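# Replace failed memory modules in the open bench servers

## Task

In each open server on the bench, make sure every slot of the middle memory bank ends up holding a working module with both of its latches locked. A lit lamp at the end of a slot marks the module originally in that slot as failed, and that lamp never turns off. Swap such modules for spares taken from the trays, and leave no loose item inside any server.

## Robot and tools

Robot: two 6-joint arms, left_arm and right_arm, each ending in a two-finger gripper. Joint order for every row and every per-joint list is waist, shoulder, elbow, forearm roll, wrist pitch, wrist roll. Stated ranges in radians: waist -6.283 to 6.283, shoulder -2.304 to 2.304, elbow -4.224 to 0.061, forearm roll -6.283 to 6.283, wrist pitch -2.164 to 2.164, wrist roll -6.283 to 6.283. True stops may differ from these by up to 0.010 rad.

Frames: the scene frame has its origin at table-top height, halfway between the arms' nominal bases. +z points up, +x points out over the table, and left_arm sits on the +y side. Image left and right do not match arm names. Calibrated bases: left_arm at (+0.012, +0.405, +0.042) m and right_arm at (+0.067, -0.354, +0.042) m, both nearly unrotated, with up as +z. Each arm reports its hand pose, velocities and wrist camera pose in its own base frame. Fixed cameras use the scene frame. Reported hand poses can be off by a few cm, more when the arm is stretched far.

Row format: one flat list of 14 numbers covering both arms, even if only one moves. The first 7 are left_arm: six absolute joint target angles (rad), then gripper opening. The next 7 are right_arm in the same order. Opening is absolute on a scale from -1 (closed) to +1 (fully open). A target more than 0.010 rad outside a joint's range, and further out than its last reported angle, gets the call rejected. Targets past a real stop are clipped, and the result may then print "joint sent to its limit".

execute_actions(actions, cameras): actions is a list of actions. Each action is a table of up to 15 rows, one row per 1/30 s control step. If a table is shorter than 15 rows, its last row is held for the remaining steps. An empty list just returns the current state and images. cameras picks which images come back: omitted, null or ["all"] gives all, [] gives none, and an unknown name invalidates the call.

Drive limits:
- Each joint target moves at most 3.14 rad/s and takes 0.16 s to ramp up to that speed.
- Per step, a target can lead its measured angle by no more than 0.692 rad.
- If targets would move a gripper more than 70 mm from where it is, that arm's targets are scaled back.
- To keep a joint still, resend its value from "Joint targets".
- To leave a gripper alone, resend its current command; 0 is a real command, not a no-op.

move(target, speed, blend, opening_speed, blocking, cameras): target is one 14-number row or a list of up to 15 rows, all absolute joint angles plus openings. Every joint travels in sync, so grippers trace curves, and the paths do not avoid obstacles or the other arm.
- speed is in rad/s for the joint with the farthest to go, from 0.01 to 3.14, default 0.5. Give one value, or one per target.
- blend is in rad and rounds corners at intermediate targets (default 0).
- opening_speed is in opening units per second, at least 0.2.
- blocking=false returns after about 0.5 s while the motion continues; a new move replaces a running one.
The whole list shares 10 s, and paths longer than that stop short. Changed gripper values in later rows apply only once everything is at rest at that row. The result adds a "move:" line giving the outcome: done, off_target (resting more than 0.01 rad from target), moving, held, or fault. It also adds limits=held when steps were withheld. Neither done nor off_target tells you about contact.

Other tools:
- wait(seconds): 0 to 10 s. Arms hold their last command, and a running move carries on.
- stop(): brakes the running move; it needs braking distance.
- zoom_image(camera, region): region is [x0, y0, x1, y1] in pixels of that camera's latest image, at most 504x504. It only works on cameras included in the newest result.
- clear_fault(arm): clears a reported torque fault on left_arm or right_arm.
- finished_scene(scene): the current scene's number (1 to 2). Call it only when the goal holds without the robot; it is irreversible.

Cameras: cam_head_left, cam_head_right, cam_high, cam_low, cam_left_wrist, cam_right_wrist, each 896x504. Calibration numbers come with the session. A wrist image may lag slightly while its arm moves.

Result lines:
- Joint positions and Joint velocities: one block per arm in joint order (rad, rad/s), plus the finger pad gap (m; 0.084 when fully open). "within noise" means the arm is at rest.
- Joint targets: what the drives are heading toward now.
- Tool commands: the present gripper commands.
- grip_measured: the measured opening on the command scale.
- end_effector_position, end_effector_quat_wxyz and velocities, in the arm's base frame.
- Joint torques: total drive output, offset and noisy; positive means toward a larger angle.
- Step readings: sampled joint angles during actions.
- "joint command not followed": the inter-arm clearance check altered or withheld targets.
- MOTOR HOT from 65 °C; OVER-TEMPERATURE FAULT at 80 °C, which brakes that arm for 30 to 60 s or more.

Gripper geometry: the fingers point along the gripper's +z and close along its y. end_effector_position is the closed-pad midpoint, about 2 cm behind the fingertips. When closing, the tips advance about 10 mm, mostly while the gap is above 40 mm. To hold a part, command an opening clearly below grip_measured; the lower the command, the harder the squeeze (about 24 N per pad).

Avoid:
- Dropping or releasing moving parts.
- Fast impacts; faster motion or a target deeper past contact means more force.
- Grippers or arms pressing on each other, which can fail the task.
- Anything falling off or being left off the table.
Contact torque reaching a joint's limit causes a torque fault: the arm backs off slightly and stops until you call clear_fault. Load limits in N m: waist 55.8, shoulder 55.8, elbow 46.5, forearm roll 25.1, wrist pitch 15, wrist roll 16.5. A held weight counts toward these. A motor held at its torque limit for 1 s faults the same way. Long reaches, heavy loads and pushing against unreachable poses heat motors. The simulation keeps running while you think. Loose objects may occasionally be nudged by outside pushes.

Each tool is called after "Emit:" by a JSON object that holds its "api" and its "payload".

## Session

Emit:
{"api": "execute_actions", "payload": {"actions": []}}

Scene clock: 0.00 s.
left_arm: end_effector_position=(+0.3219, +0.0312, +0.1716) grip_measured=+1.00 end_effector_quat_wxyz=(+0.153, +0.672, -0.680, +0.249) | right_arm: end_effector_position=(+0.5249, +0.0494, +0.1172) grip_measured=+1.00 end_effector_quat_wxyz=(-0.435, -0.444, +0.740, -0.259)
Joint positions: left_arm=[0.514 -0.201 -0.466 -0.968 -0.709 2.985 0.084] | right_arm=[0.362 -1.077 -1.545 -0.616 -1.433 2.835 0.084]
Joint velocities: within noise
Joint torques (N m): no reading
Motor temperatures (°C): left_arm=[23 31 33 29 31 30] | right_arm=[28 27 32 29 31 27]
Joint targets: left_arm=[0.514 -0.201 -0.466 -0.968 -0.709 2.985] | right_arm=[0.362 -1.077 -1.545 -0.616 -1.433 2.835]
Tool commands: left_gripper/opening=+1.0 right_gripper/opening=+1.0
camera_calibration:
cam_left_wrist: T_world_to_cam=[[-0.989455, -0.0318138, -0.141305, 0.380494], [0.0487536, 0.845501, -0.531743, 0.113674], [0.136391, -0.533025, -0.835034, 0.246881], [0, 0, 0, 1]] pos_world=[0.337267, 0.0475869, 0.320365]
cam_right_wrist: T_world_to_cam=[[-0.880711, 0.473244, -0.0197303, 0.475948], [0.242619, 0.414956, -0.876897, 0.018384], [-0.406799, -0.777079, -0.480274, 0.438752], [0, 0, 0, 1]] pos_world=[0.593196, 0.108077, 0.236233]

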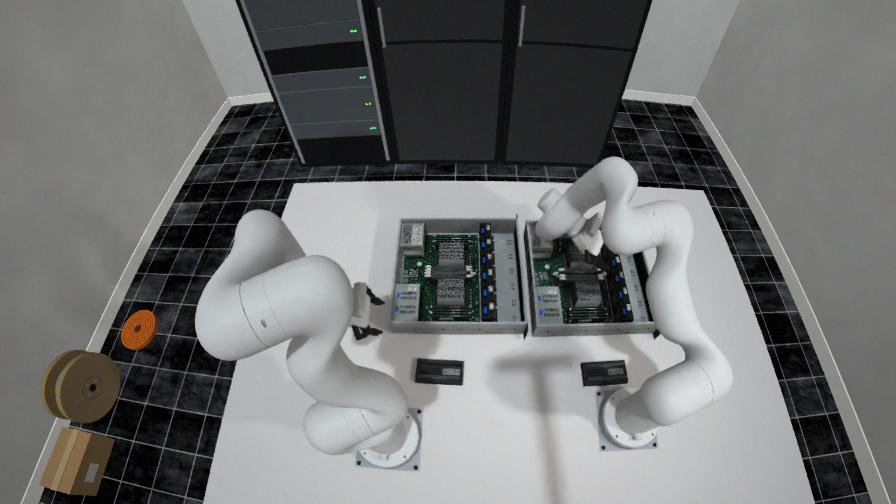

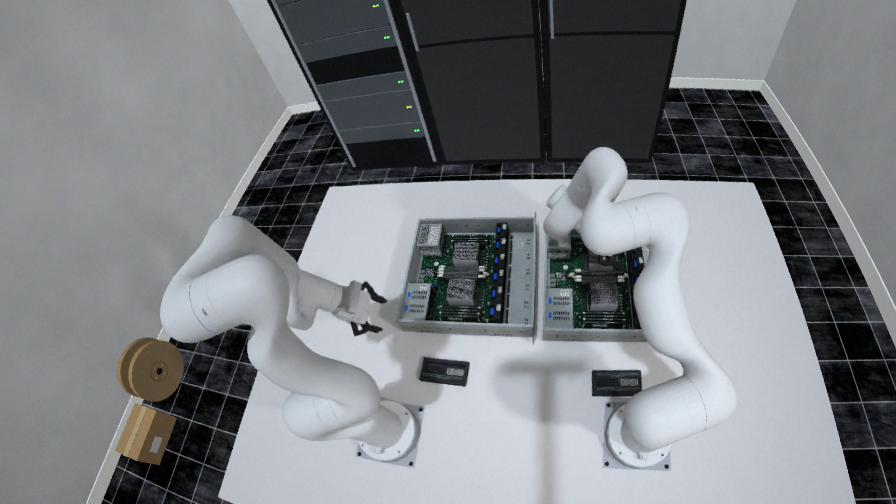

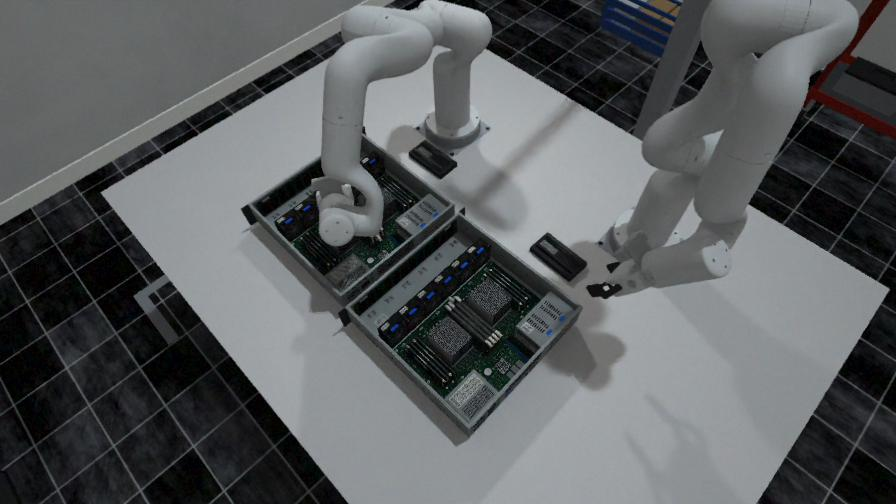

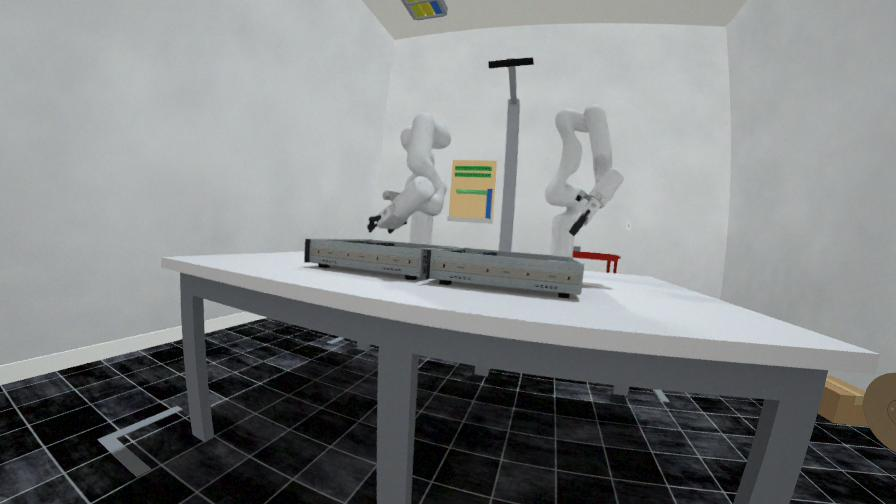

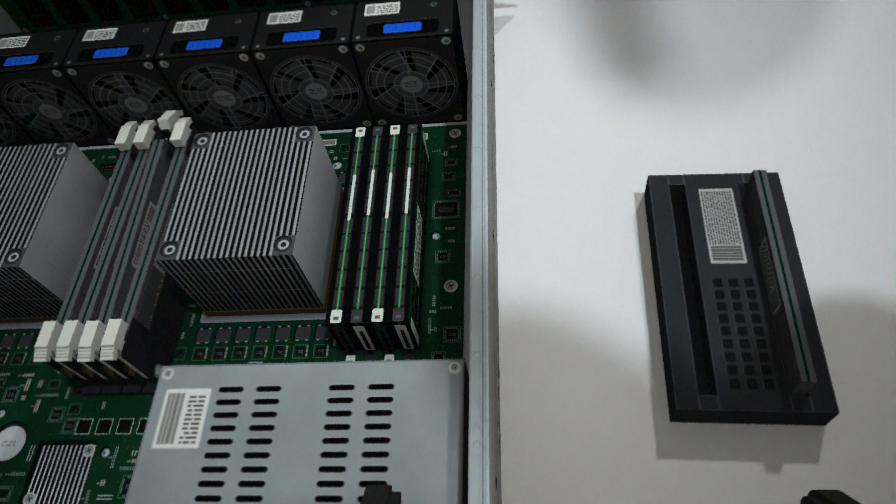

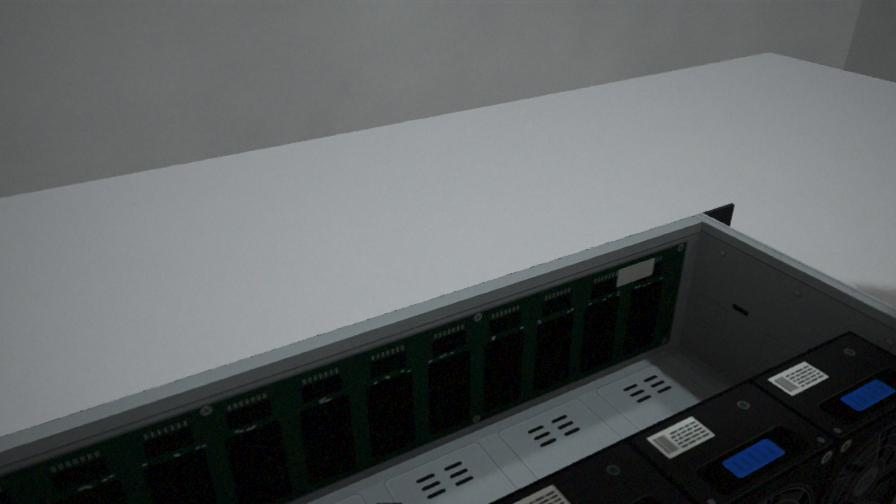

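Emit:
{"api": "zoom_image", "payload": {"camera": "cam_head_left", "region": [380, 210, 670, 345]}}

Emit:
{"api": "zoom_image", "payload": {"camera": "cam_left_wrist", "region": [0, 90, 260, 240]}}

Emit:
{"api": "zoom_image", "payload": {"camera": "cam_left_wrist", "region": [0, 300, 260, 450]}}

Scaled by 1.738 from the camera's 896x504 image, which has a finer 1280x720 frame.

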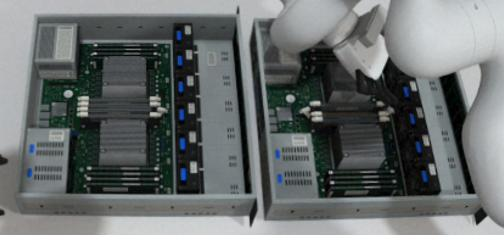

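Scaled by 1.938 from the camera's 896x504 image, which has a finer 1280x720 frame.

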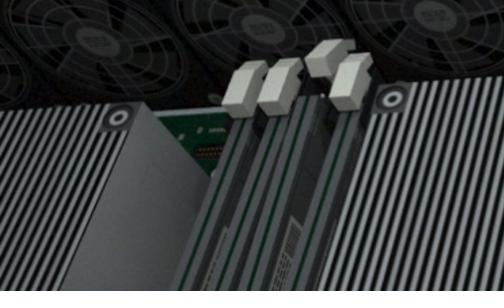

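Scaled by 1.938 from the camera's 896x504 image, which has a finer 1280x720 frame.

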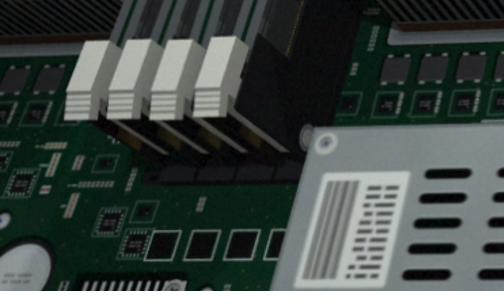

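Emit:
{"api": "move", "payload": {"target": [[0.514,-0.201,-0.466,-0.968,-0.709,2.985,-1,0.362,-0.80,-1.5,-0.55,-1.35,2.75,-1],[-0.17773,-0.445733,-1.109047,0,-0.663314,1.38907,-1,0.33782,-0.4748,-1.0765,0,-0.6017,1.88662,-1]], "speed": [0.5,0.8], "blend": [0.1,0], "opening_speed": 1.0}}

Scene clock: 9.93 s.
left_arm: end_effector_position=(+0.5400, -0.0970, +0.2281) grip_measured=-1.00 end_effector_quat_wxyz=(+0.000, +0.709, -0.706, +0.000) | right_arm: end_effector_position=(+0.5124, +0.1800, +0.2001) grip_measured=-1.00 end_effector_quat_wxyz=(+0.000, +0.715, -0.699, +0.000)
Joint positions: left_arm=[-0.178 -0.446 -1.109 0 -0.663 1.389 0] | right_arm=[0.338 -0.475 -1.077 0 -0.602 1.887 0]
Joint velocities: within noise
Joint torques (N m): left_arm=[-14.06 38.83 -20.67 2.46 3.22 -1.16] | right_arm=[-8.8 53.31 -16.5 4.68 1.9 -1.74]
Motor temperatures (°C): left_arm=[23 31 33 29 31 30] | right_arm=[28 28 32 29 31 27]
Joint targets: left_arm=[-0.178 -0.446 -1.109 0.000 -0.663 1.389] | right_arm=[0.338 -0.475 -1.077 0.000 -0.602 1.887]
move: done; blend cut to 0 rad at target 1
camera_calibration:
cam_left_wrist: T_world_to_cam=[[-0.999956, -0.00216682, -0.00917901, 0.578605], [-0.00228508, 0.999914, 0.0128931, 0.159687], [0.00915028, 0.0129135, -0.999875, 0.355235], [0, 0, 0, 1]] pos_world=[0.575694, -0.163007, 0.358443]
cam_right_wrist: T_world_to_cam=[[-0.999949, -0.00160245, -0.00996212, 0.54935], [-0.00152087, 0.999965, -0.00819188, -0.114092], [0.00997491, -0.00817631, -0.999917, 0.326999], [0, 0, 0, 1]] pos_world=[0.545887, 0.117642, 0.33151]

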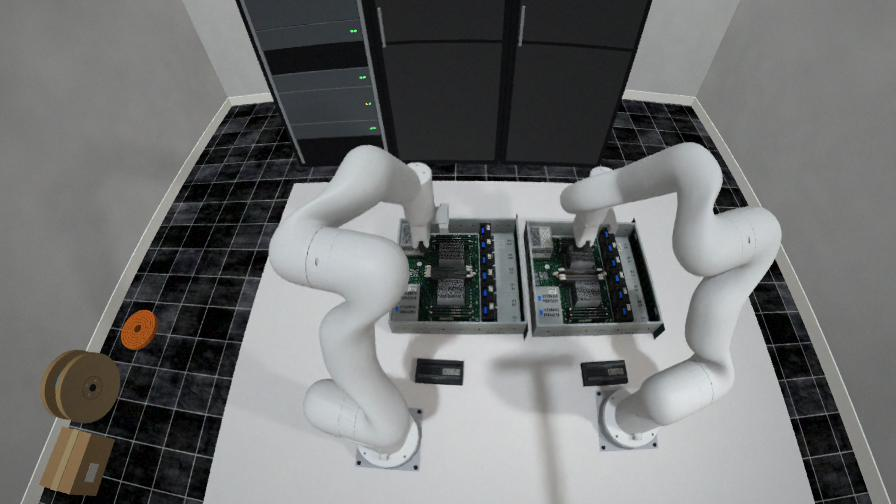

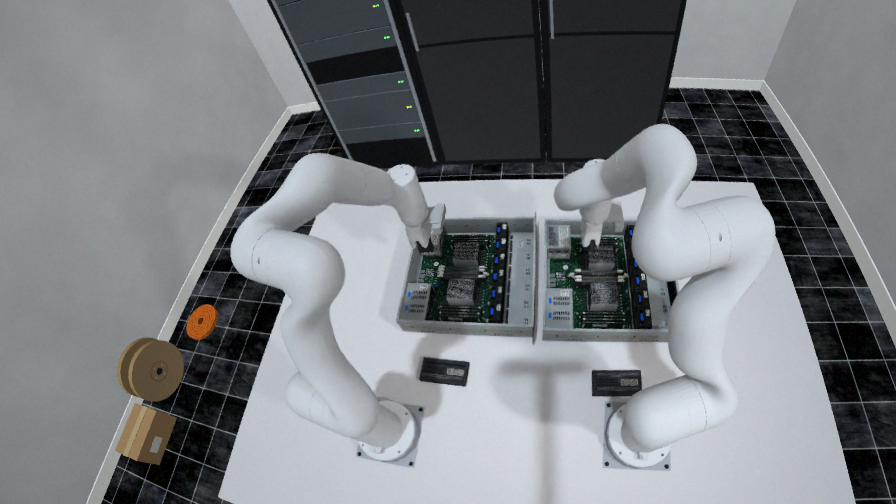

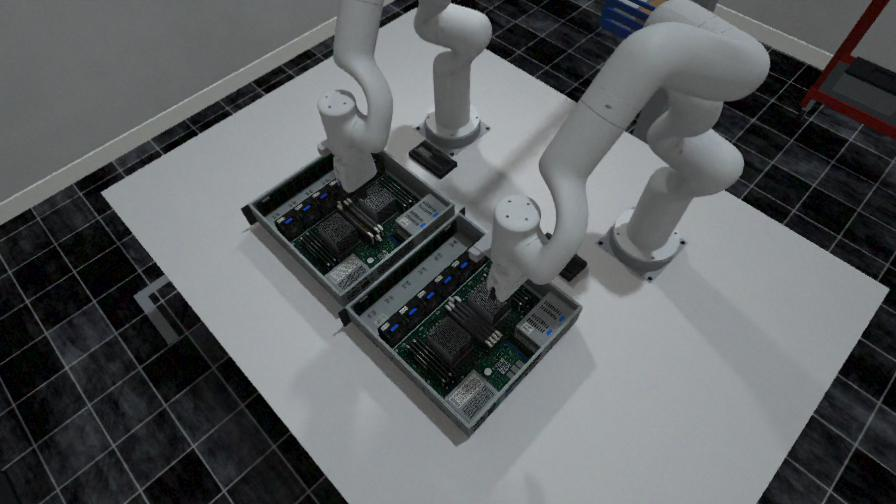

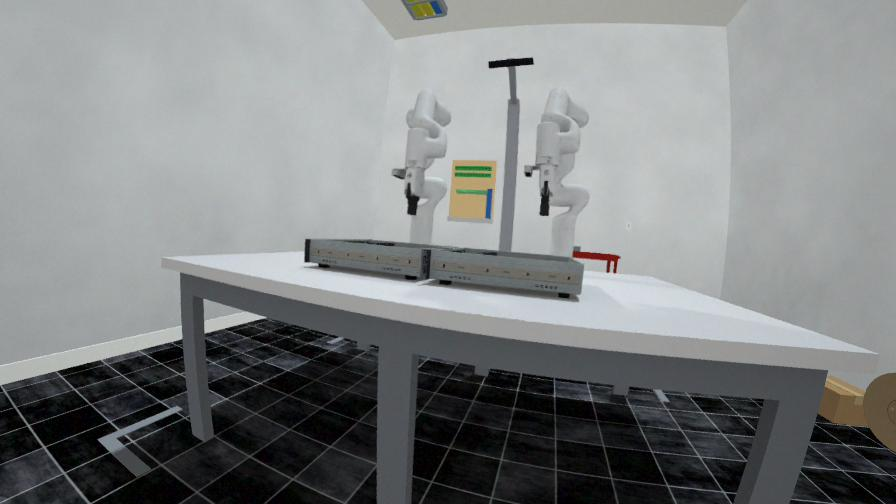

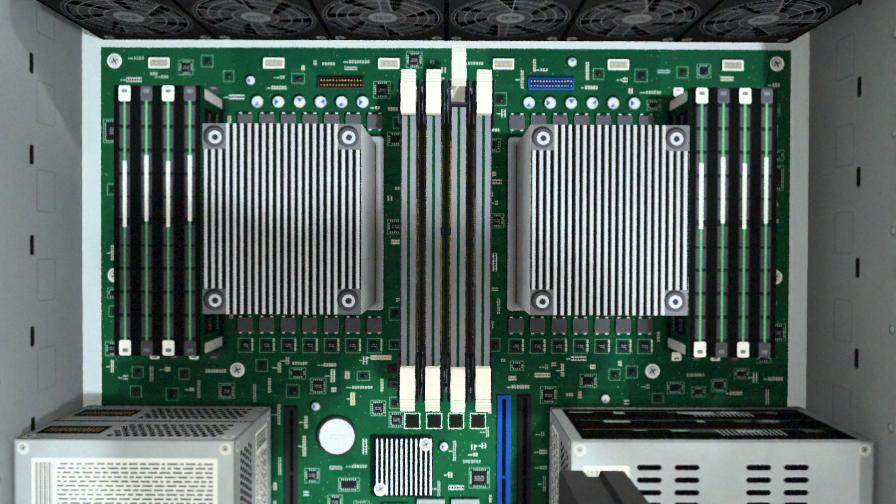

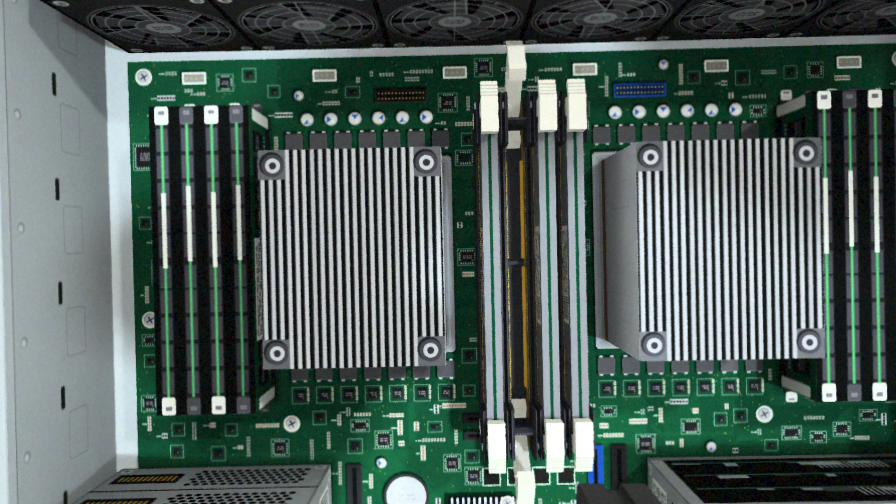

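Emit:
{"api": "execute_actions", "payload": {"actions": [], "cameras": ["cam_left_wrist","cam_right_wrist","cam_head_left","cam_head_right","cam_high"]}}

Emit:
{"api": "zoom_image", "payload": {"camera": "cam_right_wrist", "region": [440, 400, 620, 504]}}

Emit:
{"api": "zoom_image", "payload": {"camera": "cam_left_wrist", "region": [380, 370, 510, 450]}}

Emit:
{"api": "zoom_image", "payload": {"camera": "cam_left_wrist", "region": [380, 30, 510, 110]}}

Emit:
{"api": "zoom_image", "payload": {"camera": "cam_right_wrist", "region": [440, 20, 620, 124]}}

Scene clock: 13.50 s.
left_arm: end_effector_position=(+0.5400, -0.0970, +0.2281) grip_measured=-1.00 end_effector_quat_wxyz=(+0.000, +0.709, -0.706, +0.000) | right_arm: end_effector_position=(+0.5124, +0.1800, +0.2001) grip_measured=-1.00 end_effector_quat_wxyz=(+0.000, +0.715, -0.699, +0.000)
Joint positions: left_arm=[-0.178 -0.446 -1.109 0 -0.663 1.389 0] | right_arm=[0.338 -0.475 -1.076 0 -0.602 1.887 0]
Joint velocities: within noise
Joint torques (N m): left_arm=[-11.34 40.05 -17.76 1.88 2.91 -1.01] | right_arm=[-8.05 51.41 -22.51 3.88 1.36 -1.72]
Motor temperatures (°C): left_arm=[23 31 34 29 31 30] | right_arm=[28 28 32 29 31 27]
Joint targets: left_arm=[-0.178 -0.446 -1.109 0.000 -0.663 1.389] | right_arm=[0.338 -0.475 -1.077 0.000 -0.602 1.887]
Tool commands: left_gripper/opening=-1.0 right_gripper/opening=-1.0
camera_calibration:
cam_left_wrist: T_world_to_cam=[[-0.999955, -0.00216536, -0.00927899, 0.578641], [-0.00228491, 0.999914, 0.0128928, 0.159787], [0.00925028, 0.0129134, -0.999874, 0.355179], [0, 0, 0, 1]] pos_world=[0.575694, -0.163107, 0.358443]
cam_right_wrist: T_world_to_cam=[[-0.999948, -0.00160132, -0.0100621, 0.549383], [-0.00151892, 0.999965, -0.00819204, -0.114093], [0.0100749, -0.00817633, -0.999916, 0.326944], [0, 0, 0, 1]] pos_world=[0.545887, 0.117642, 0.33151]
Images, in order (width x height): cam_head_left 896x504, cam_head_right 896x504, cam_high 896x504, cam_left_wrist 896x504, cam_right_wrist 896x504.

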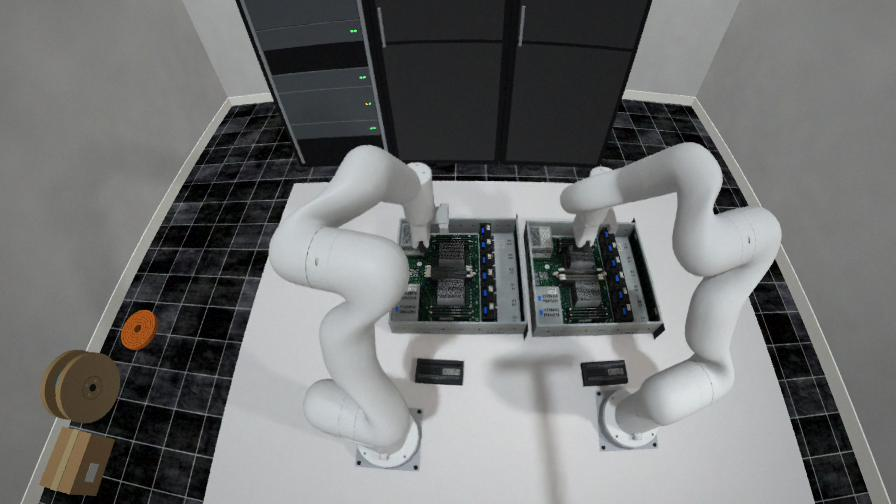

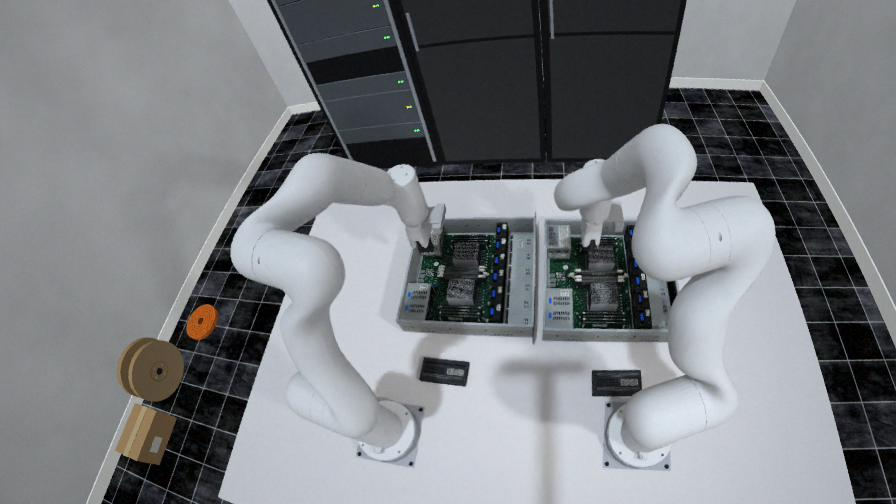

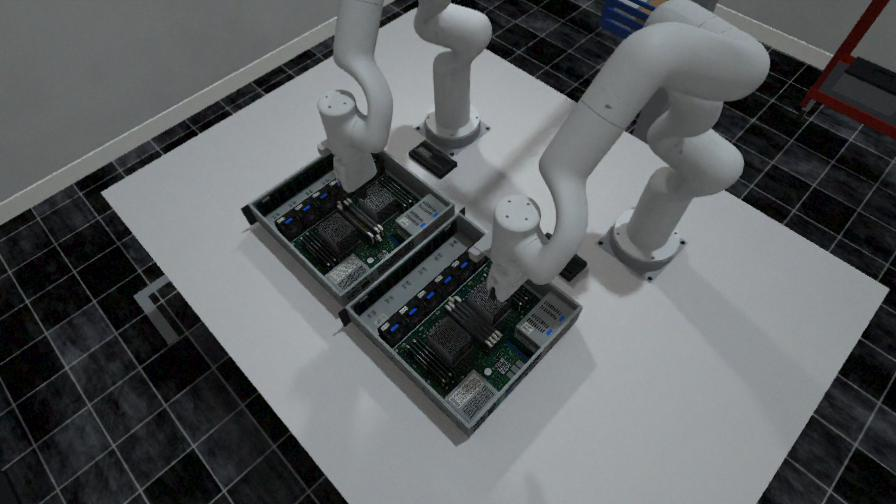

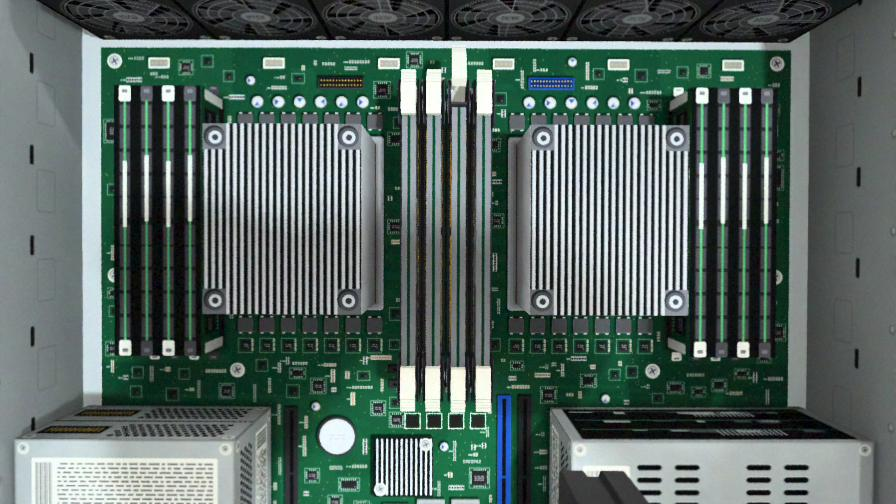

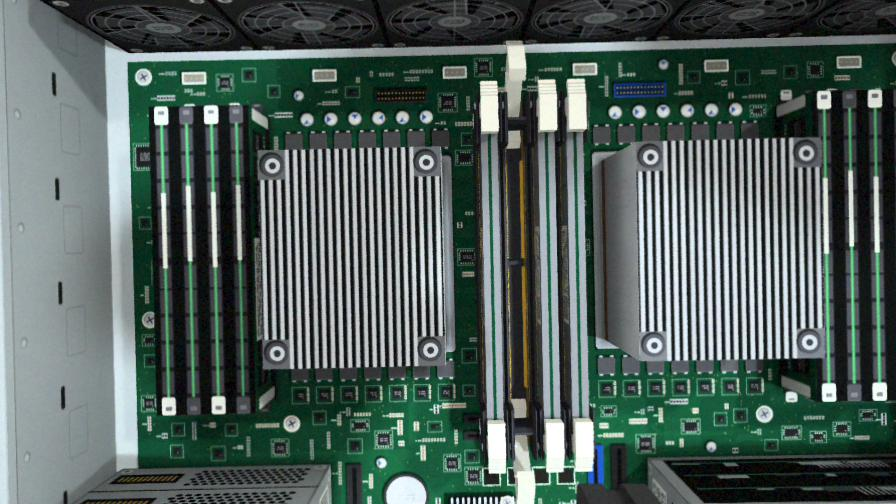

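Scaled by 2.800 from the camera's 896x504 image, which has a finer 1280x720 frame.

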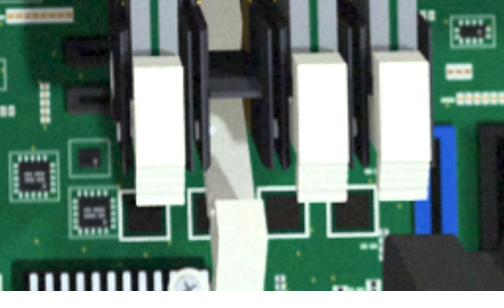

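Scaled by 3.877 from the camera's 896x504 image, which has a finer 1280x720 frame.

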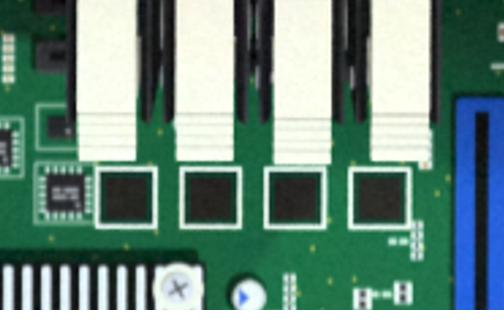

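Scaled by 3.877 from the camera's 896x504 image, which has a finer 1280x720 frame.

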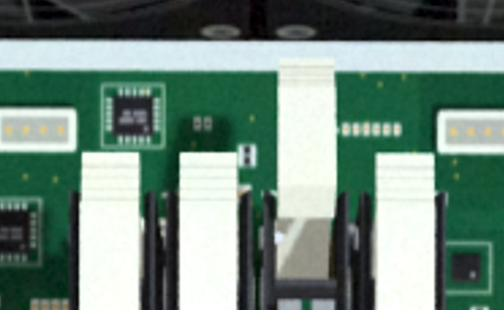

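Scaled by 2.800 from the camera's 896x504 image, which has a finer 1280x720 frame.

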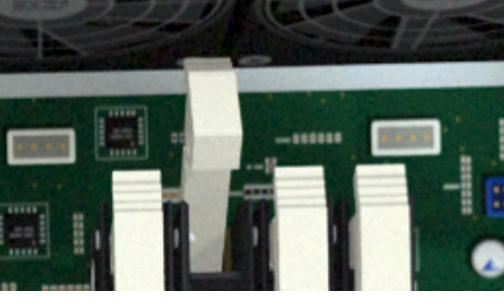

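Emit:
{"api": "move", "payload": {"target": [[-0.27813, -0.699061, -1.234223, 0, -0.535162, 1.28867, -1, 0.33782, -0.4748, -1.0765, 0, -0.6017, 1.88662, -1], [-0.27813, -0.78533, -1.238878, 0, -0.453548, 1.28867, -1, 0.33782, -0.4748, -1.0765, 0, -0.6017, 1.88662, -1]], "speed": [0.4, 0.15], "blend": [0.02, 0], "cameras": ["cam_left_wrist", "cam_high"]}}

Emit:
{"api": "zoom_image", "payload": {"camera": "cam_left_wrist", "region": [500, 344, 700, 504]}}

Emit:
{"api": "zoom_image", "payload": {"camera": "cam_left_wrist", "region": [500, 0, 700, 160]}}

Scene clock: 20.17 s.
left_arm: end_effector_position=(+0.5743, -0.1640, +0.0782) grip_measured=-1.00 end_effector_quat_wxyz=(+0.000, +0.709, -0.706, +0.000) | right_arm: end_effector_position=(+0.5124, +0.1800, +0.2001) grip_measured=-1.00 end_effector_quat_wxyz=(+0.000, +0.715, -0.699, +0.000)
Joint positions: left_arm=[-0.278 -0.785 -1.239 0 -0.454 1.289 0] | right_arm=[0.338 -0.475 -1.076 0 -0.602 1.887 0]
Joint velocities: within noise
Joint torques (N m): left_arm=[-13.02 50.13 -18.82 0.43 3.37 -0.99] | right_arm=[-8.84 49.81 -31.79 2.55 0.62 -1.54]
Motor temperatures (°C): left_arm=[23 32 34 29 31 30] | right_arm=[28 28 32 29 31 27]
Joint targets: left_arm=[-0.278 -0.785 -1.239 0.000 -0.454 1.289] | right_arm=[0.338 -0.475 -1.077 0.000 -0.602 1.887]
move: done
camera_calibration:
cam_left_wrist: T_world_to_cam=[[-0.999955, -0.00216536, -0.00927899, 0.611403], [-0.00228491, 0.999914, 0.0128928, 0.228692], [0.00925028, 0.0129134, -0.999874, 0.205845], [0, 0, 0, 1]] pos_world=[0.609994, -0.230007, 0.208543]
Images, in order (width x height): cam_high 896x504, cam_left_wrist 896x504.

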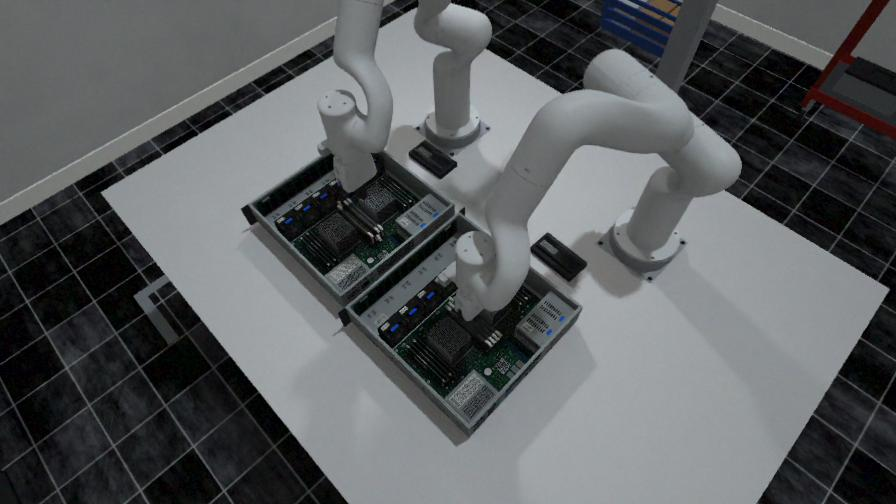

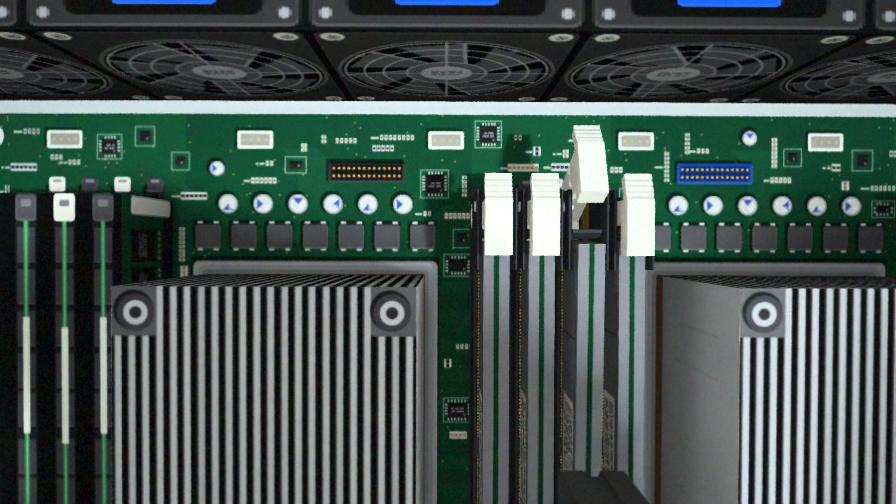

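Scaled by 2.520 from the camera's 896x504 image, which has a finer 1280x720 frame.

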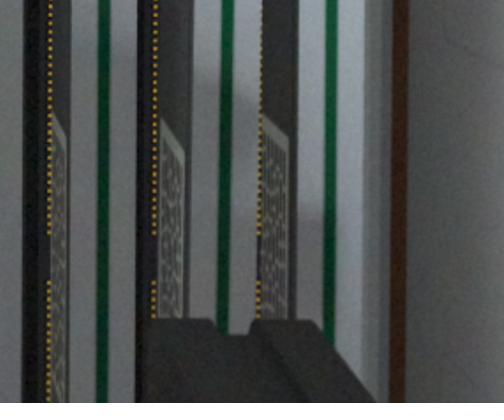

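Scaled by 2.520 from the camera's 896x504 image, which has a finer 1280x720 frame.

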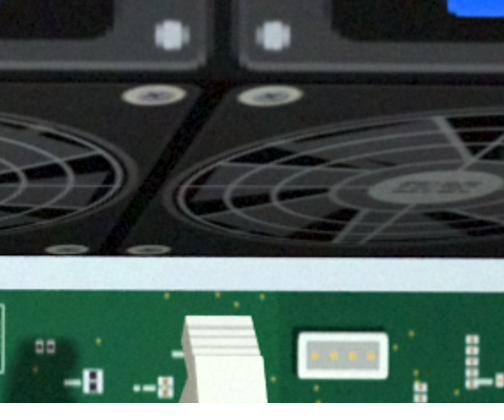

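Emit:
{"api": "move", "payload": {"target": [[-0.28085, -0.775195, -1.220063, 0, -0.444868, 1.28595, -1, 0.33782, -0.4748, -1.0765, 0, -0.6017, 1.88662, -1], [-0.28085, -0.815838, -1.226609, 0, -0.410771, 1.28595, -1, 0.33782, -0.4748, -1.0765, 0, -0.6017, 1.88662, -1]], "speed": [0.05, 0.06], "cameras": ["cam_left_wrist", "cam_high"]}}

Emit:
{"api": "zoom_image", "payload": {"camera": "cam_left_wrist", "region": [500, 344, 700, 504]}}

Emit:
{"api": "zoom_image", "payload": {"camera": "cam_high", "region": [430, 250, 550, 370]}}

Scene clock: 24.93 s.
left_arm: end_effector_position=(+0.5685, -0.1640, +0.0562) grip_measured=-1.00 end_effector_quat_wxyz=(+0.000, +0.709, -0.706, +0.000) | right_arm: end_effector_position=(+0.5124, +0.1800, +0.2001) grip_measured=-1.00 end_effector_quat_wxyz=(+0.000, +0.715, -0.699, +0.000)
Joint positions: left_arm=[-0.281 -0.816 -1.227 0 -0.411 1.286 0] | right_arm=[0.338 -0.475 -1.077 0 -0.602 1.887 0]
Joint velocities: within noise
Joint torques (N m): left_arm=[-12.46 50.31 -18.99 -0.46 3.19 -1.08] | right_arm=[-7.06 46.76 -33.01 1.42 -0.17 -1.45]
Motor temperatures (°C): left_arm=[23 32 34 29 32 30] | right_arm=[28 29 33 29 31 27]
Joint targets: left_arm=[-0.281 -0.816 -1.227 0.000 -0.411 1.286] | right_arm=[0.338 -0.475 -1.077 0.000 -0.602 1.887]
move: done
camera_calibration:
cam_left_wrist: T_world_to_cam=[[-0.999955, -0.00216536, -0.00927899, 0.605399], [-0.00228491, 0.999914, 0.0128928, 0.229063], [0.00925028, 0.0129134, -0.999874, 0.183902], [0, 0, 0, 1]] pos_world=[0.604194, -0.230107, 0.186543]
Images, in order (width x height): cam_high 896x504, cam_left_wrist 896x504.

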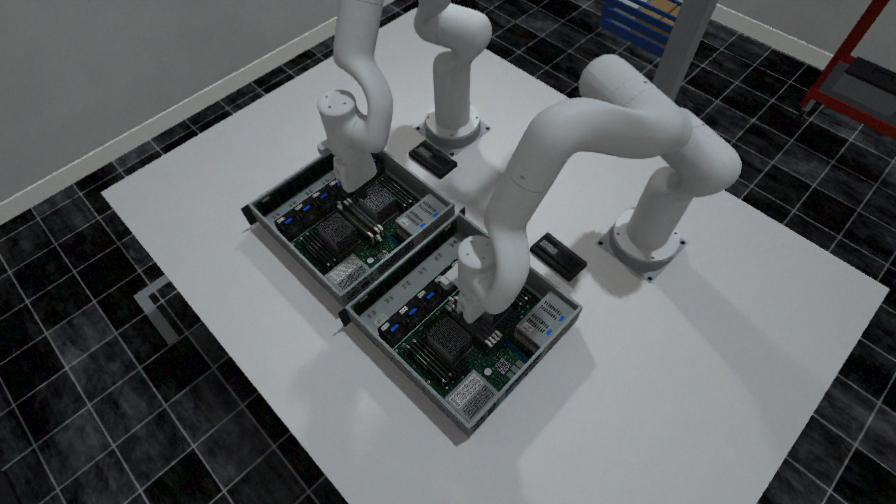

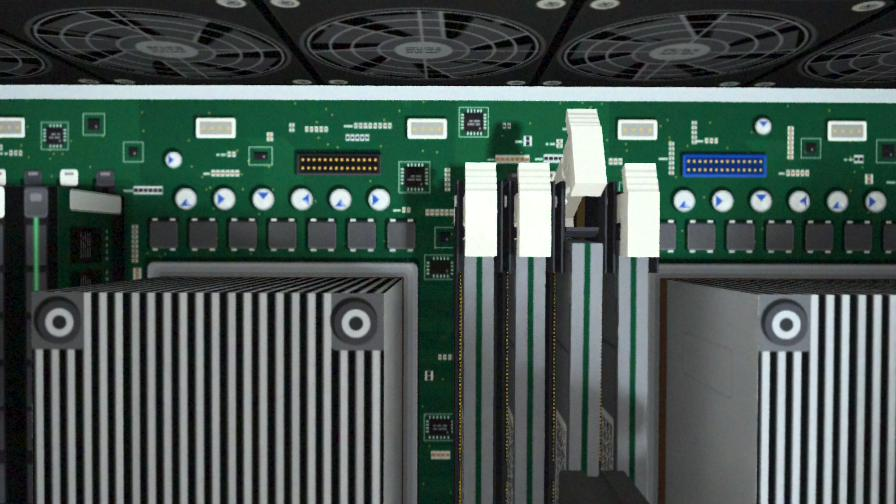

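Scaled by 2.520 from the camera's 896x504 image, which has a finer 1280x720 frame.

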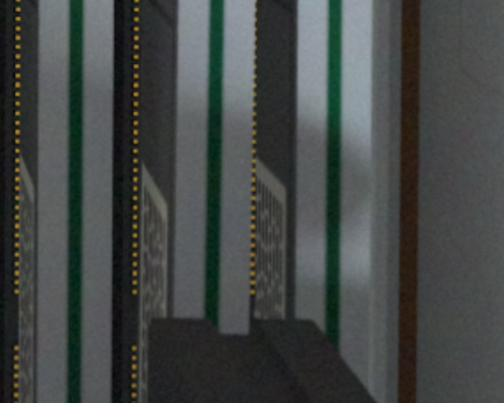

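Scaled by 4.200 from the camera's 896x504 image, which has a finer 1280x720 frame.

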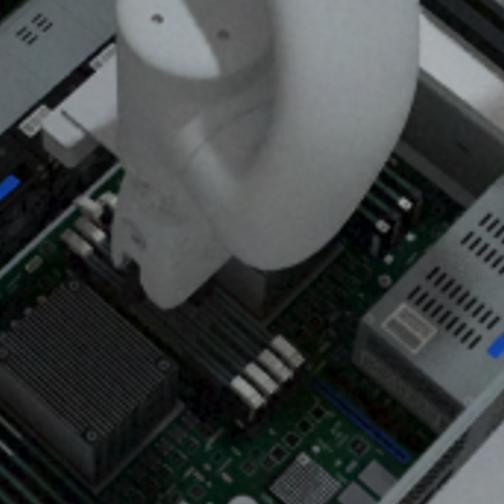

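Emit:
{"api": "move", "payload": {"target": [[-0.28085, -0.827147, -1.228869, 0, -0.401722, 1.28595, -1, 0.33782, -0.4748, -1.0765, 0, -0.6017, 1.88662, -1], [-0.28085, -0.830938, -1.22967, 0, -0.398732, 1.28595, -1, 0.33782, -0.4748, -1.0765, 0, -0.6017, 1.88662, -1]], "speed": [0.03, 0.015], "cameras": []}}

Emit:
{"api": "move", "payload": {"target": [-0.28085, -0.832838, -1.230078, 0, -0.39724, 1.28595, -1, 0.33782, -0.4748, -1.0765, 0, -0.6017, 1.88662, -1], "speed": 0.015, "cameras": []}}

Emit:
{"api": "move", "payload": {"target": [-0.28085, -0.834742, -1.230493, 0, -0.395751, 1.28595, -1, 0.33782, -0.4748, -1.0765, 0, -0.6017, 1.88662, -1], "speed": 0.015, "cameras": ["cam_left_wrist"]}}

Scene clock: 27.37 s.
left_arm: end_effector_position=(+0.5686, -0.1640, +0.0484) grip_measured=-1.00 end_effector_quat_wxyz=(+0.000, +0.709, -0.706, +0.000) | right_arm: end_effector_position=(+0.5124, +0.1800, +0.2001) grip_measured=-1.00 end_effector_quat_wxyz=(+0.000, +0.715, -0.699, +0.000)
Joint positions: left_arm=[-0.281 -0.831 -1.23 0 -0.399 1.286 0] | right_arm=[0.338 -0.475 -1.077 0 -0.602 1.887 0]
Joint velocities: within noise
Joint torques (N m): left_arm=[-12.27 28.47 -12.33 -0.6 3.7 -1.07] | right_arm=[-6.85 46.06 -32.82 0.46 -0.54 -1.21]
Motor temperatures (°C): left_arm=[23 32 34 29 32 30] | right_arm=[28 29 33 29 31 27]
Joint targets: left_arm=[-0.281 -0.831 -1.230 0.000 -0.399 1.286] | right_arm=[0.338 -0.475 -1.077 0.000 -0.602 1.887]
move: done
No camera images: "cameras" was empty.

Scene clock: 28.07 s.
left_arm: end_effector_position=(+0.5685, -0.1640, +0.0471) grip_measured=-1.00 end_effector_quat_wxyz=(+0.000, +0.709, -0.706, +0.000) | right_arm: end_effector_position=(+0.5124, +0.1800, +0.2001) grip_measured=-1.00 end_effector_quat_wxyz=(+0.000, +0.715, -0.699, +0.000)
Joint positions: left_arm=[-0.281 -0.833 -1.23 0 -0.397 1.286 0] | right_arm=[0.338 -0.475 -1.077 0 -0.602 1.887 0]
Joint velocities: within noise
Joint torques (N m): left_arm=[-5.65 23.22 -9.4 -0.65 2.83 -0.95] | right_arm=[-7.96 44.86 -32.67 0.61 -0.65 -1.32]
Motor temperatures (°C): left_arm=[23 32 34 29 32 30] | right_arm=[28 29 33 29 31 27]
Joint targets: left_arm=[-0.281 -0.833 -1.230 0.000 -0.397 1.286] | right_arm=[0.338 -0.475 -1.077 0.000 -0.602 1.887]
move: done
No camera images: "cameras" was empty.

Scene clock: 28.77 s.
left_arm: end_effector_position=(+0.5685, -0.1640, +0.0462) grip_measured=-1.00 end_effector_quat_wxyz=(+0.000, +0.709, -0.706, +0.000) | right_arm: end_effector_position=(+0.5124, +0.1800, +0.2001) grip_measured=-1.00 end_effector_quat_wxyz=(+0.000, +0.715, -0.699, +0.000)
Joint positions: left_arm=[-0.281 -0.835 -1.231 0 -0.396 1.286 0] | right_arm=[0.338 -0.475 -1.077 0 -0.602 1.887 0]
Joint velocities: within noise
Joint torques (N m): left_arm=[1.65 17.3 -8.58 -0.47 3.13 -0.99] | right_arm=[-6.05 43.9 -33.19 -0.2 -0.62 -1.3]
Motor temperatures (°C): left_arm=[23 32 34 29 32 30] | right_arm=[28 29 33 29 31 27]
Joint targets: left_arm=[-0.281 -0.835 -1.230 0.000 -0.396 1.286] | right_arm=[0.338 -0.475 -1.077 0.000 -0.602 1.887]
move: done
camera_calibration:
cam_left_wrist: T_world_to_cam=[[-0.999954, -0.00216505, -0.00937877, 0.605324], [-0.00228496, 0.999916, 0.0127926, 0.229208], [0.00935028, 0.0128134, -0.999874, 0.173921], [0, 0, 0, 1]] pos_world=[0.604194, -0.230107, 0.176644]
Images, in order (width x height): cam_left_wrist 896x504.

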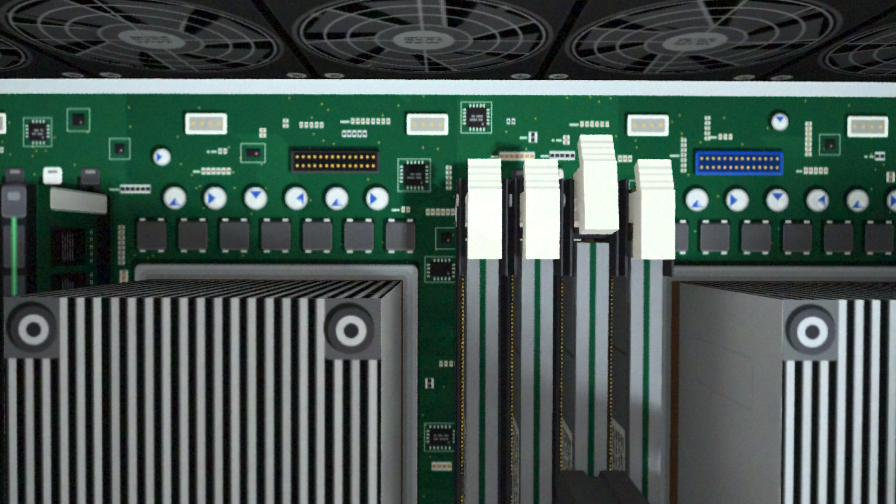

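Emit:
{"api": "move", "payload": {"target": [-0.28085, -0.836644, -1.23091, 0, -0.394266, 1.28595, -1, 0.33782, -0.4748, -1.0765, 0, -0.6017, 1.88662, -1], "speed": 0.015, "cameras": ["cam_left_wrist"]}}

Emit:
{"api": "zoom_image", "payload": {"camera": "cam_left_wrist", "region": [440, 120, 700, 300]}}

Scene clock: 29.90 s.
left_arm: end_effector_position=(+0.5686, -0.1641, +0.0454) grip_measured=-1.00 end_effector_quat_wxyz=(+0.000, +0.709, -0.706, +0.000) | right_arm: end_effector_position=(+0.5124, +0.1800, +0.2001) grip_measured=-1.00 end_effector_quat_wxyz=(+0.000, +0.715, -0.699, +0.000)
Joint positions: left_arm=[-0.281 -0.836 -1.231 0 -0.394 1.286 0] | right_arm=[0.338 -0.475 -1.077 0 -0.602 1.887 0]
Joint velocities: within noise
Joint torques (N m): left_arm=[14.41 12.88 -8 -0.54 3.88 -1.12] | right_arm=[-7.26 42.43 -32.62 -0.4 -0.97 -1.17]
Motor temperatures (°C): left_arm=[23 32 34 29 32 30] | right_arm=[28 29 33 29 31 27]
Joint targets: left_arm=[-0.281 -0.837 -1.231 0.000 -0.394 1.286] | right_arm=[0.338 -0.475 -1.077 0.000 -0.602 1.887]
move: done
camera_calibration:
cam_left_wrist: T_world_to_cam=[[-0.999951, -0.00216154, -0.00967874, 0.605469], [-0.00228528, 0.999916, 0.0127919, 0.229219], [0.00965027, 0.0128134, -0.999871, 0.172939], [0, 0, 0, 1]] pos_world=[0.604294, -0.230107, 0.175845]
Images, in order (width x height): cam_left_wrist 896x504.

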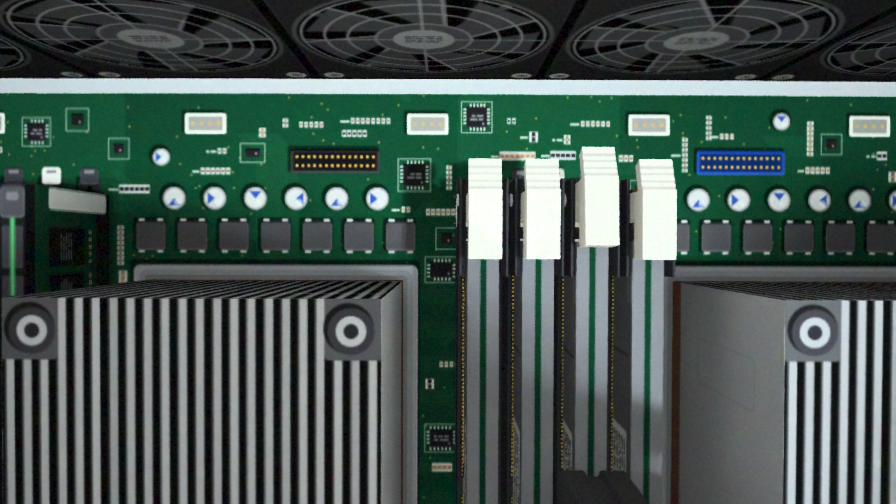

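Scaled by 1.938 from the camera's 896x504 image, which has a finer 1280x720 frame.

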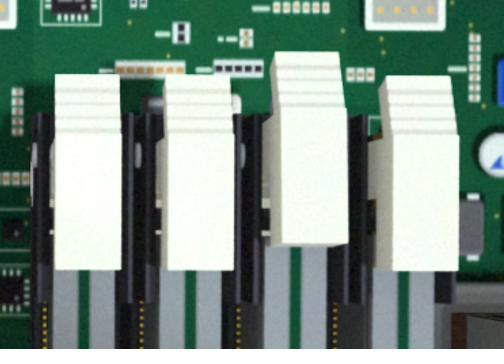

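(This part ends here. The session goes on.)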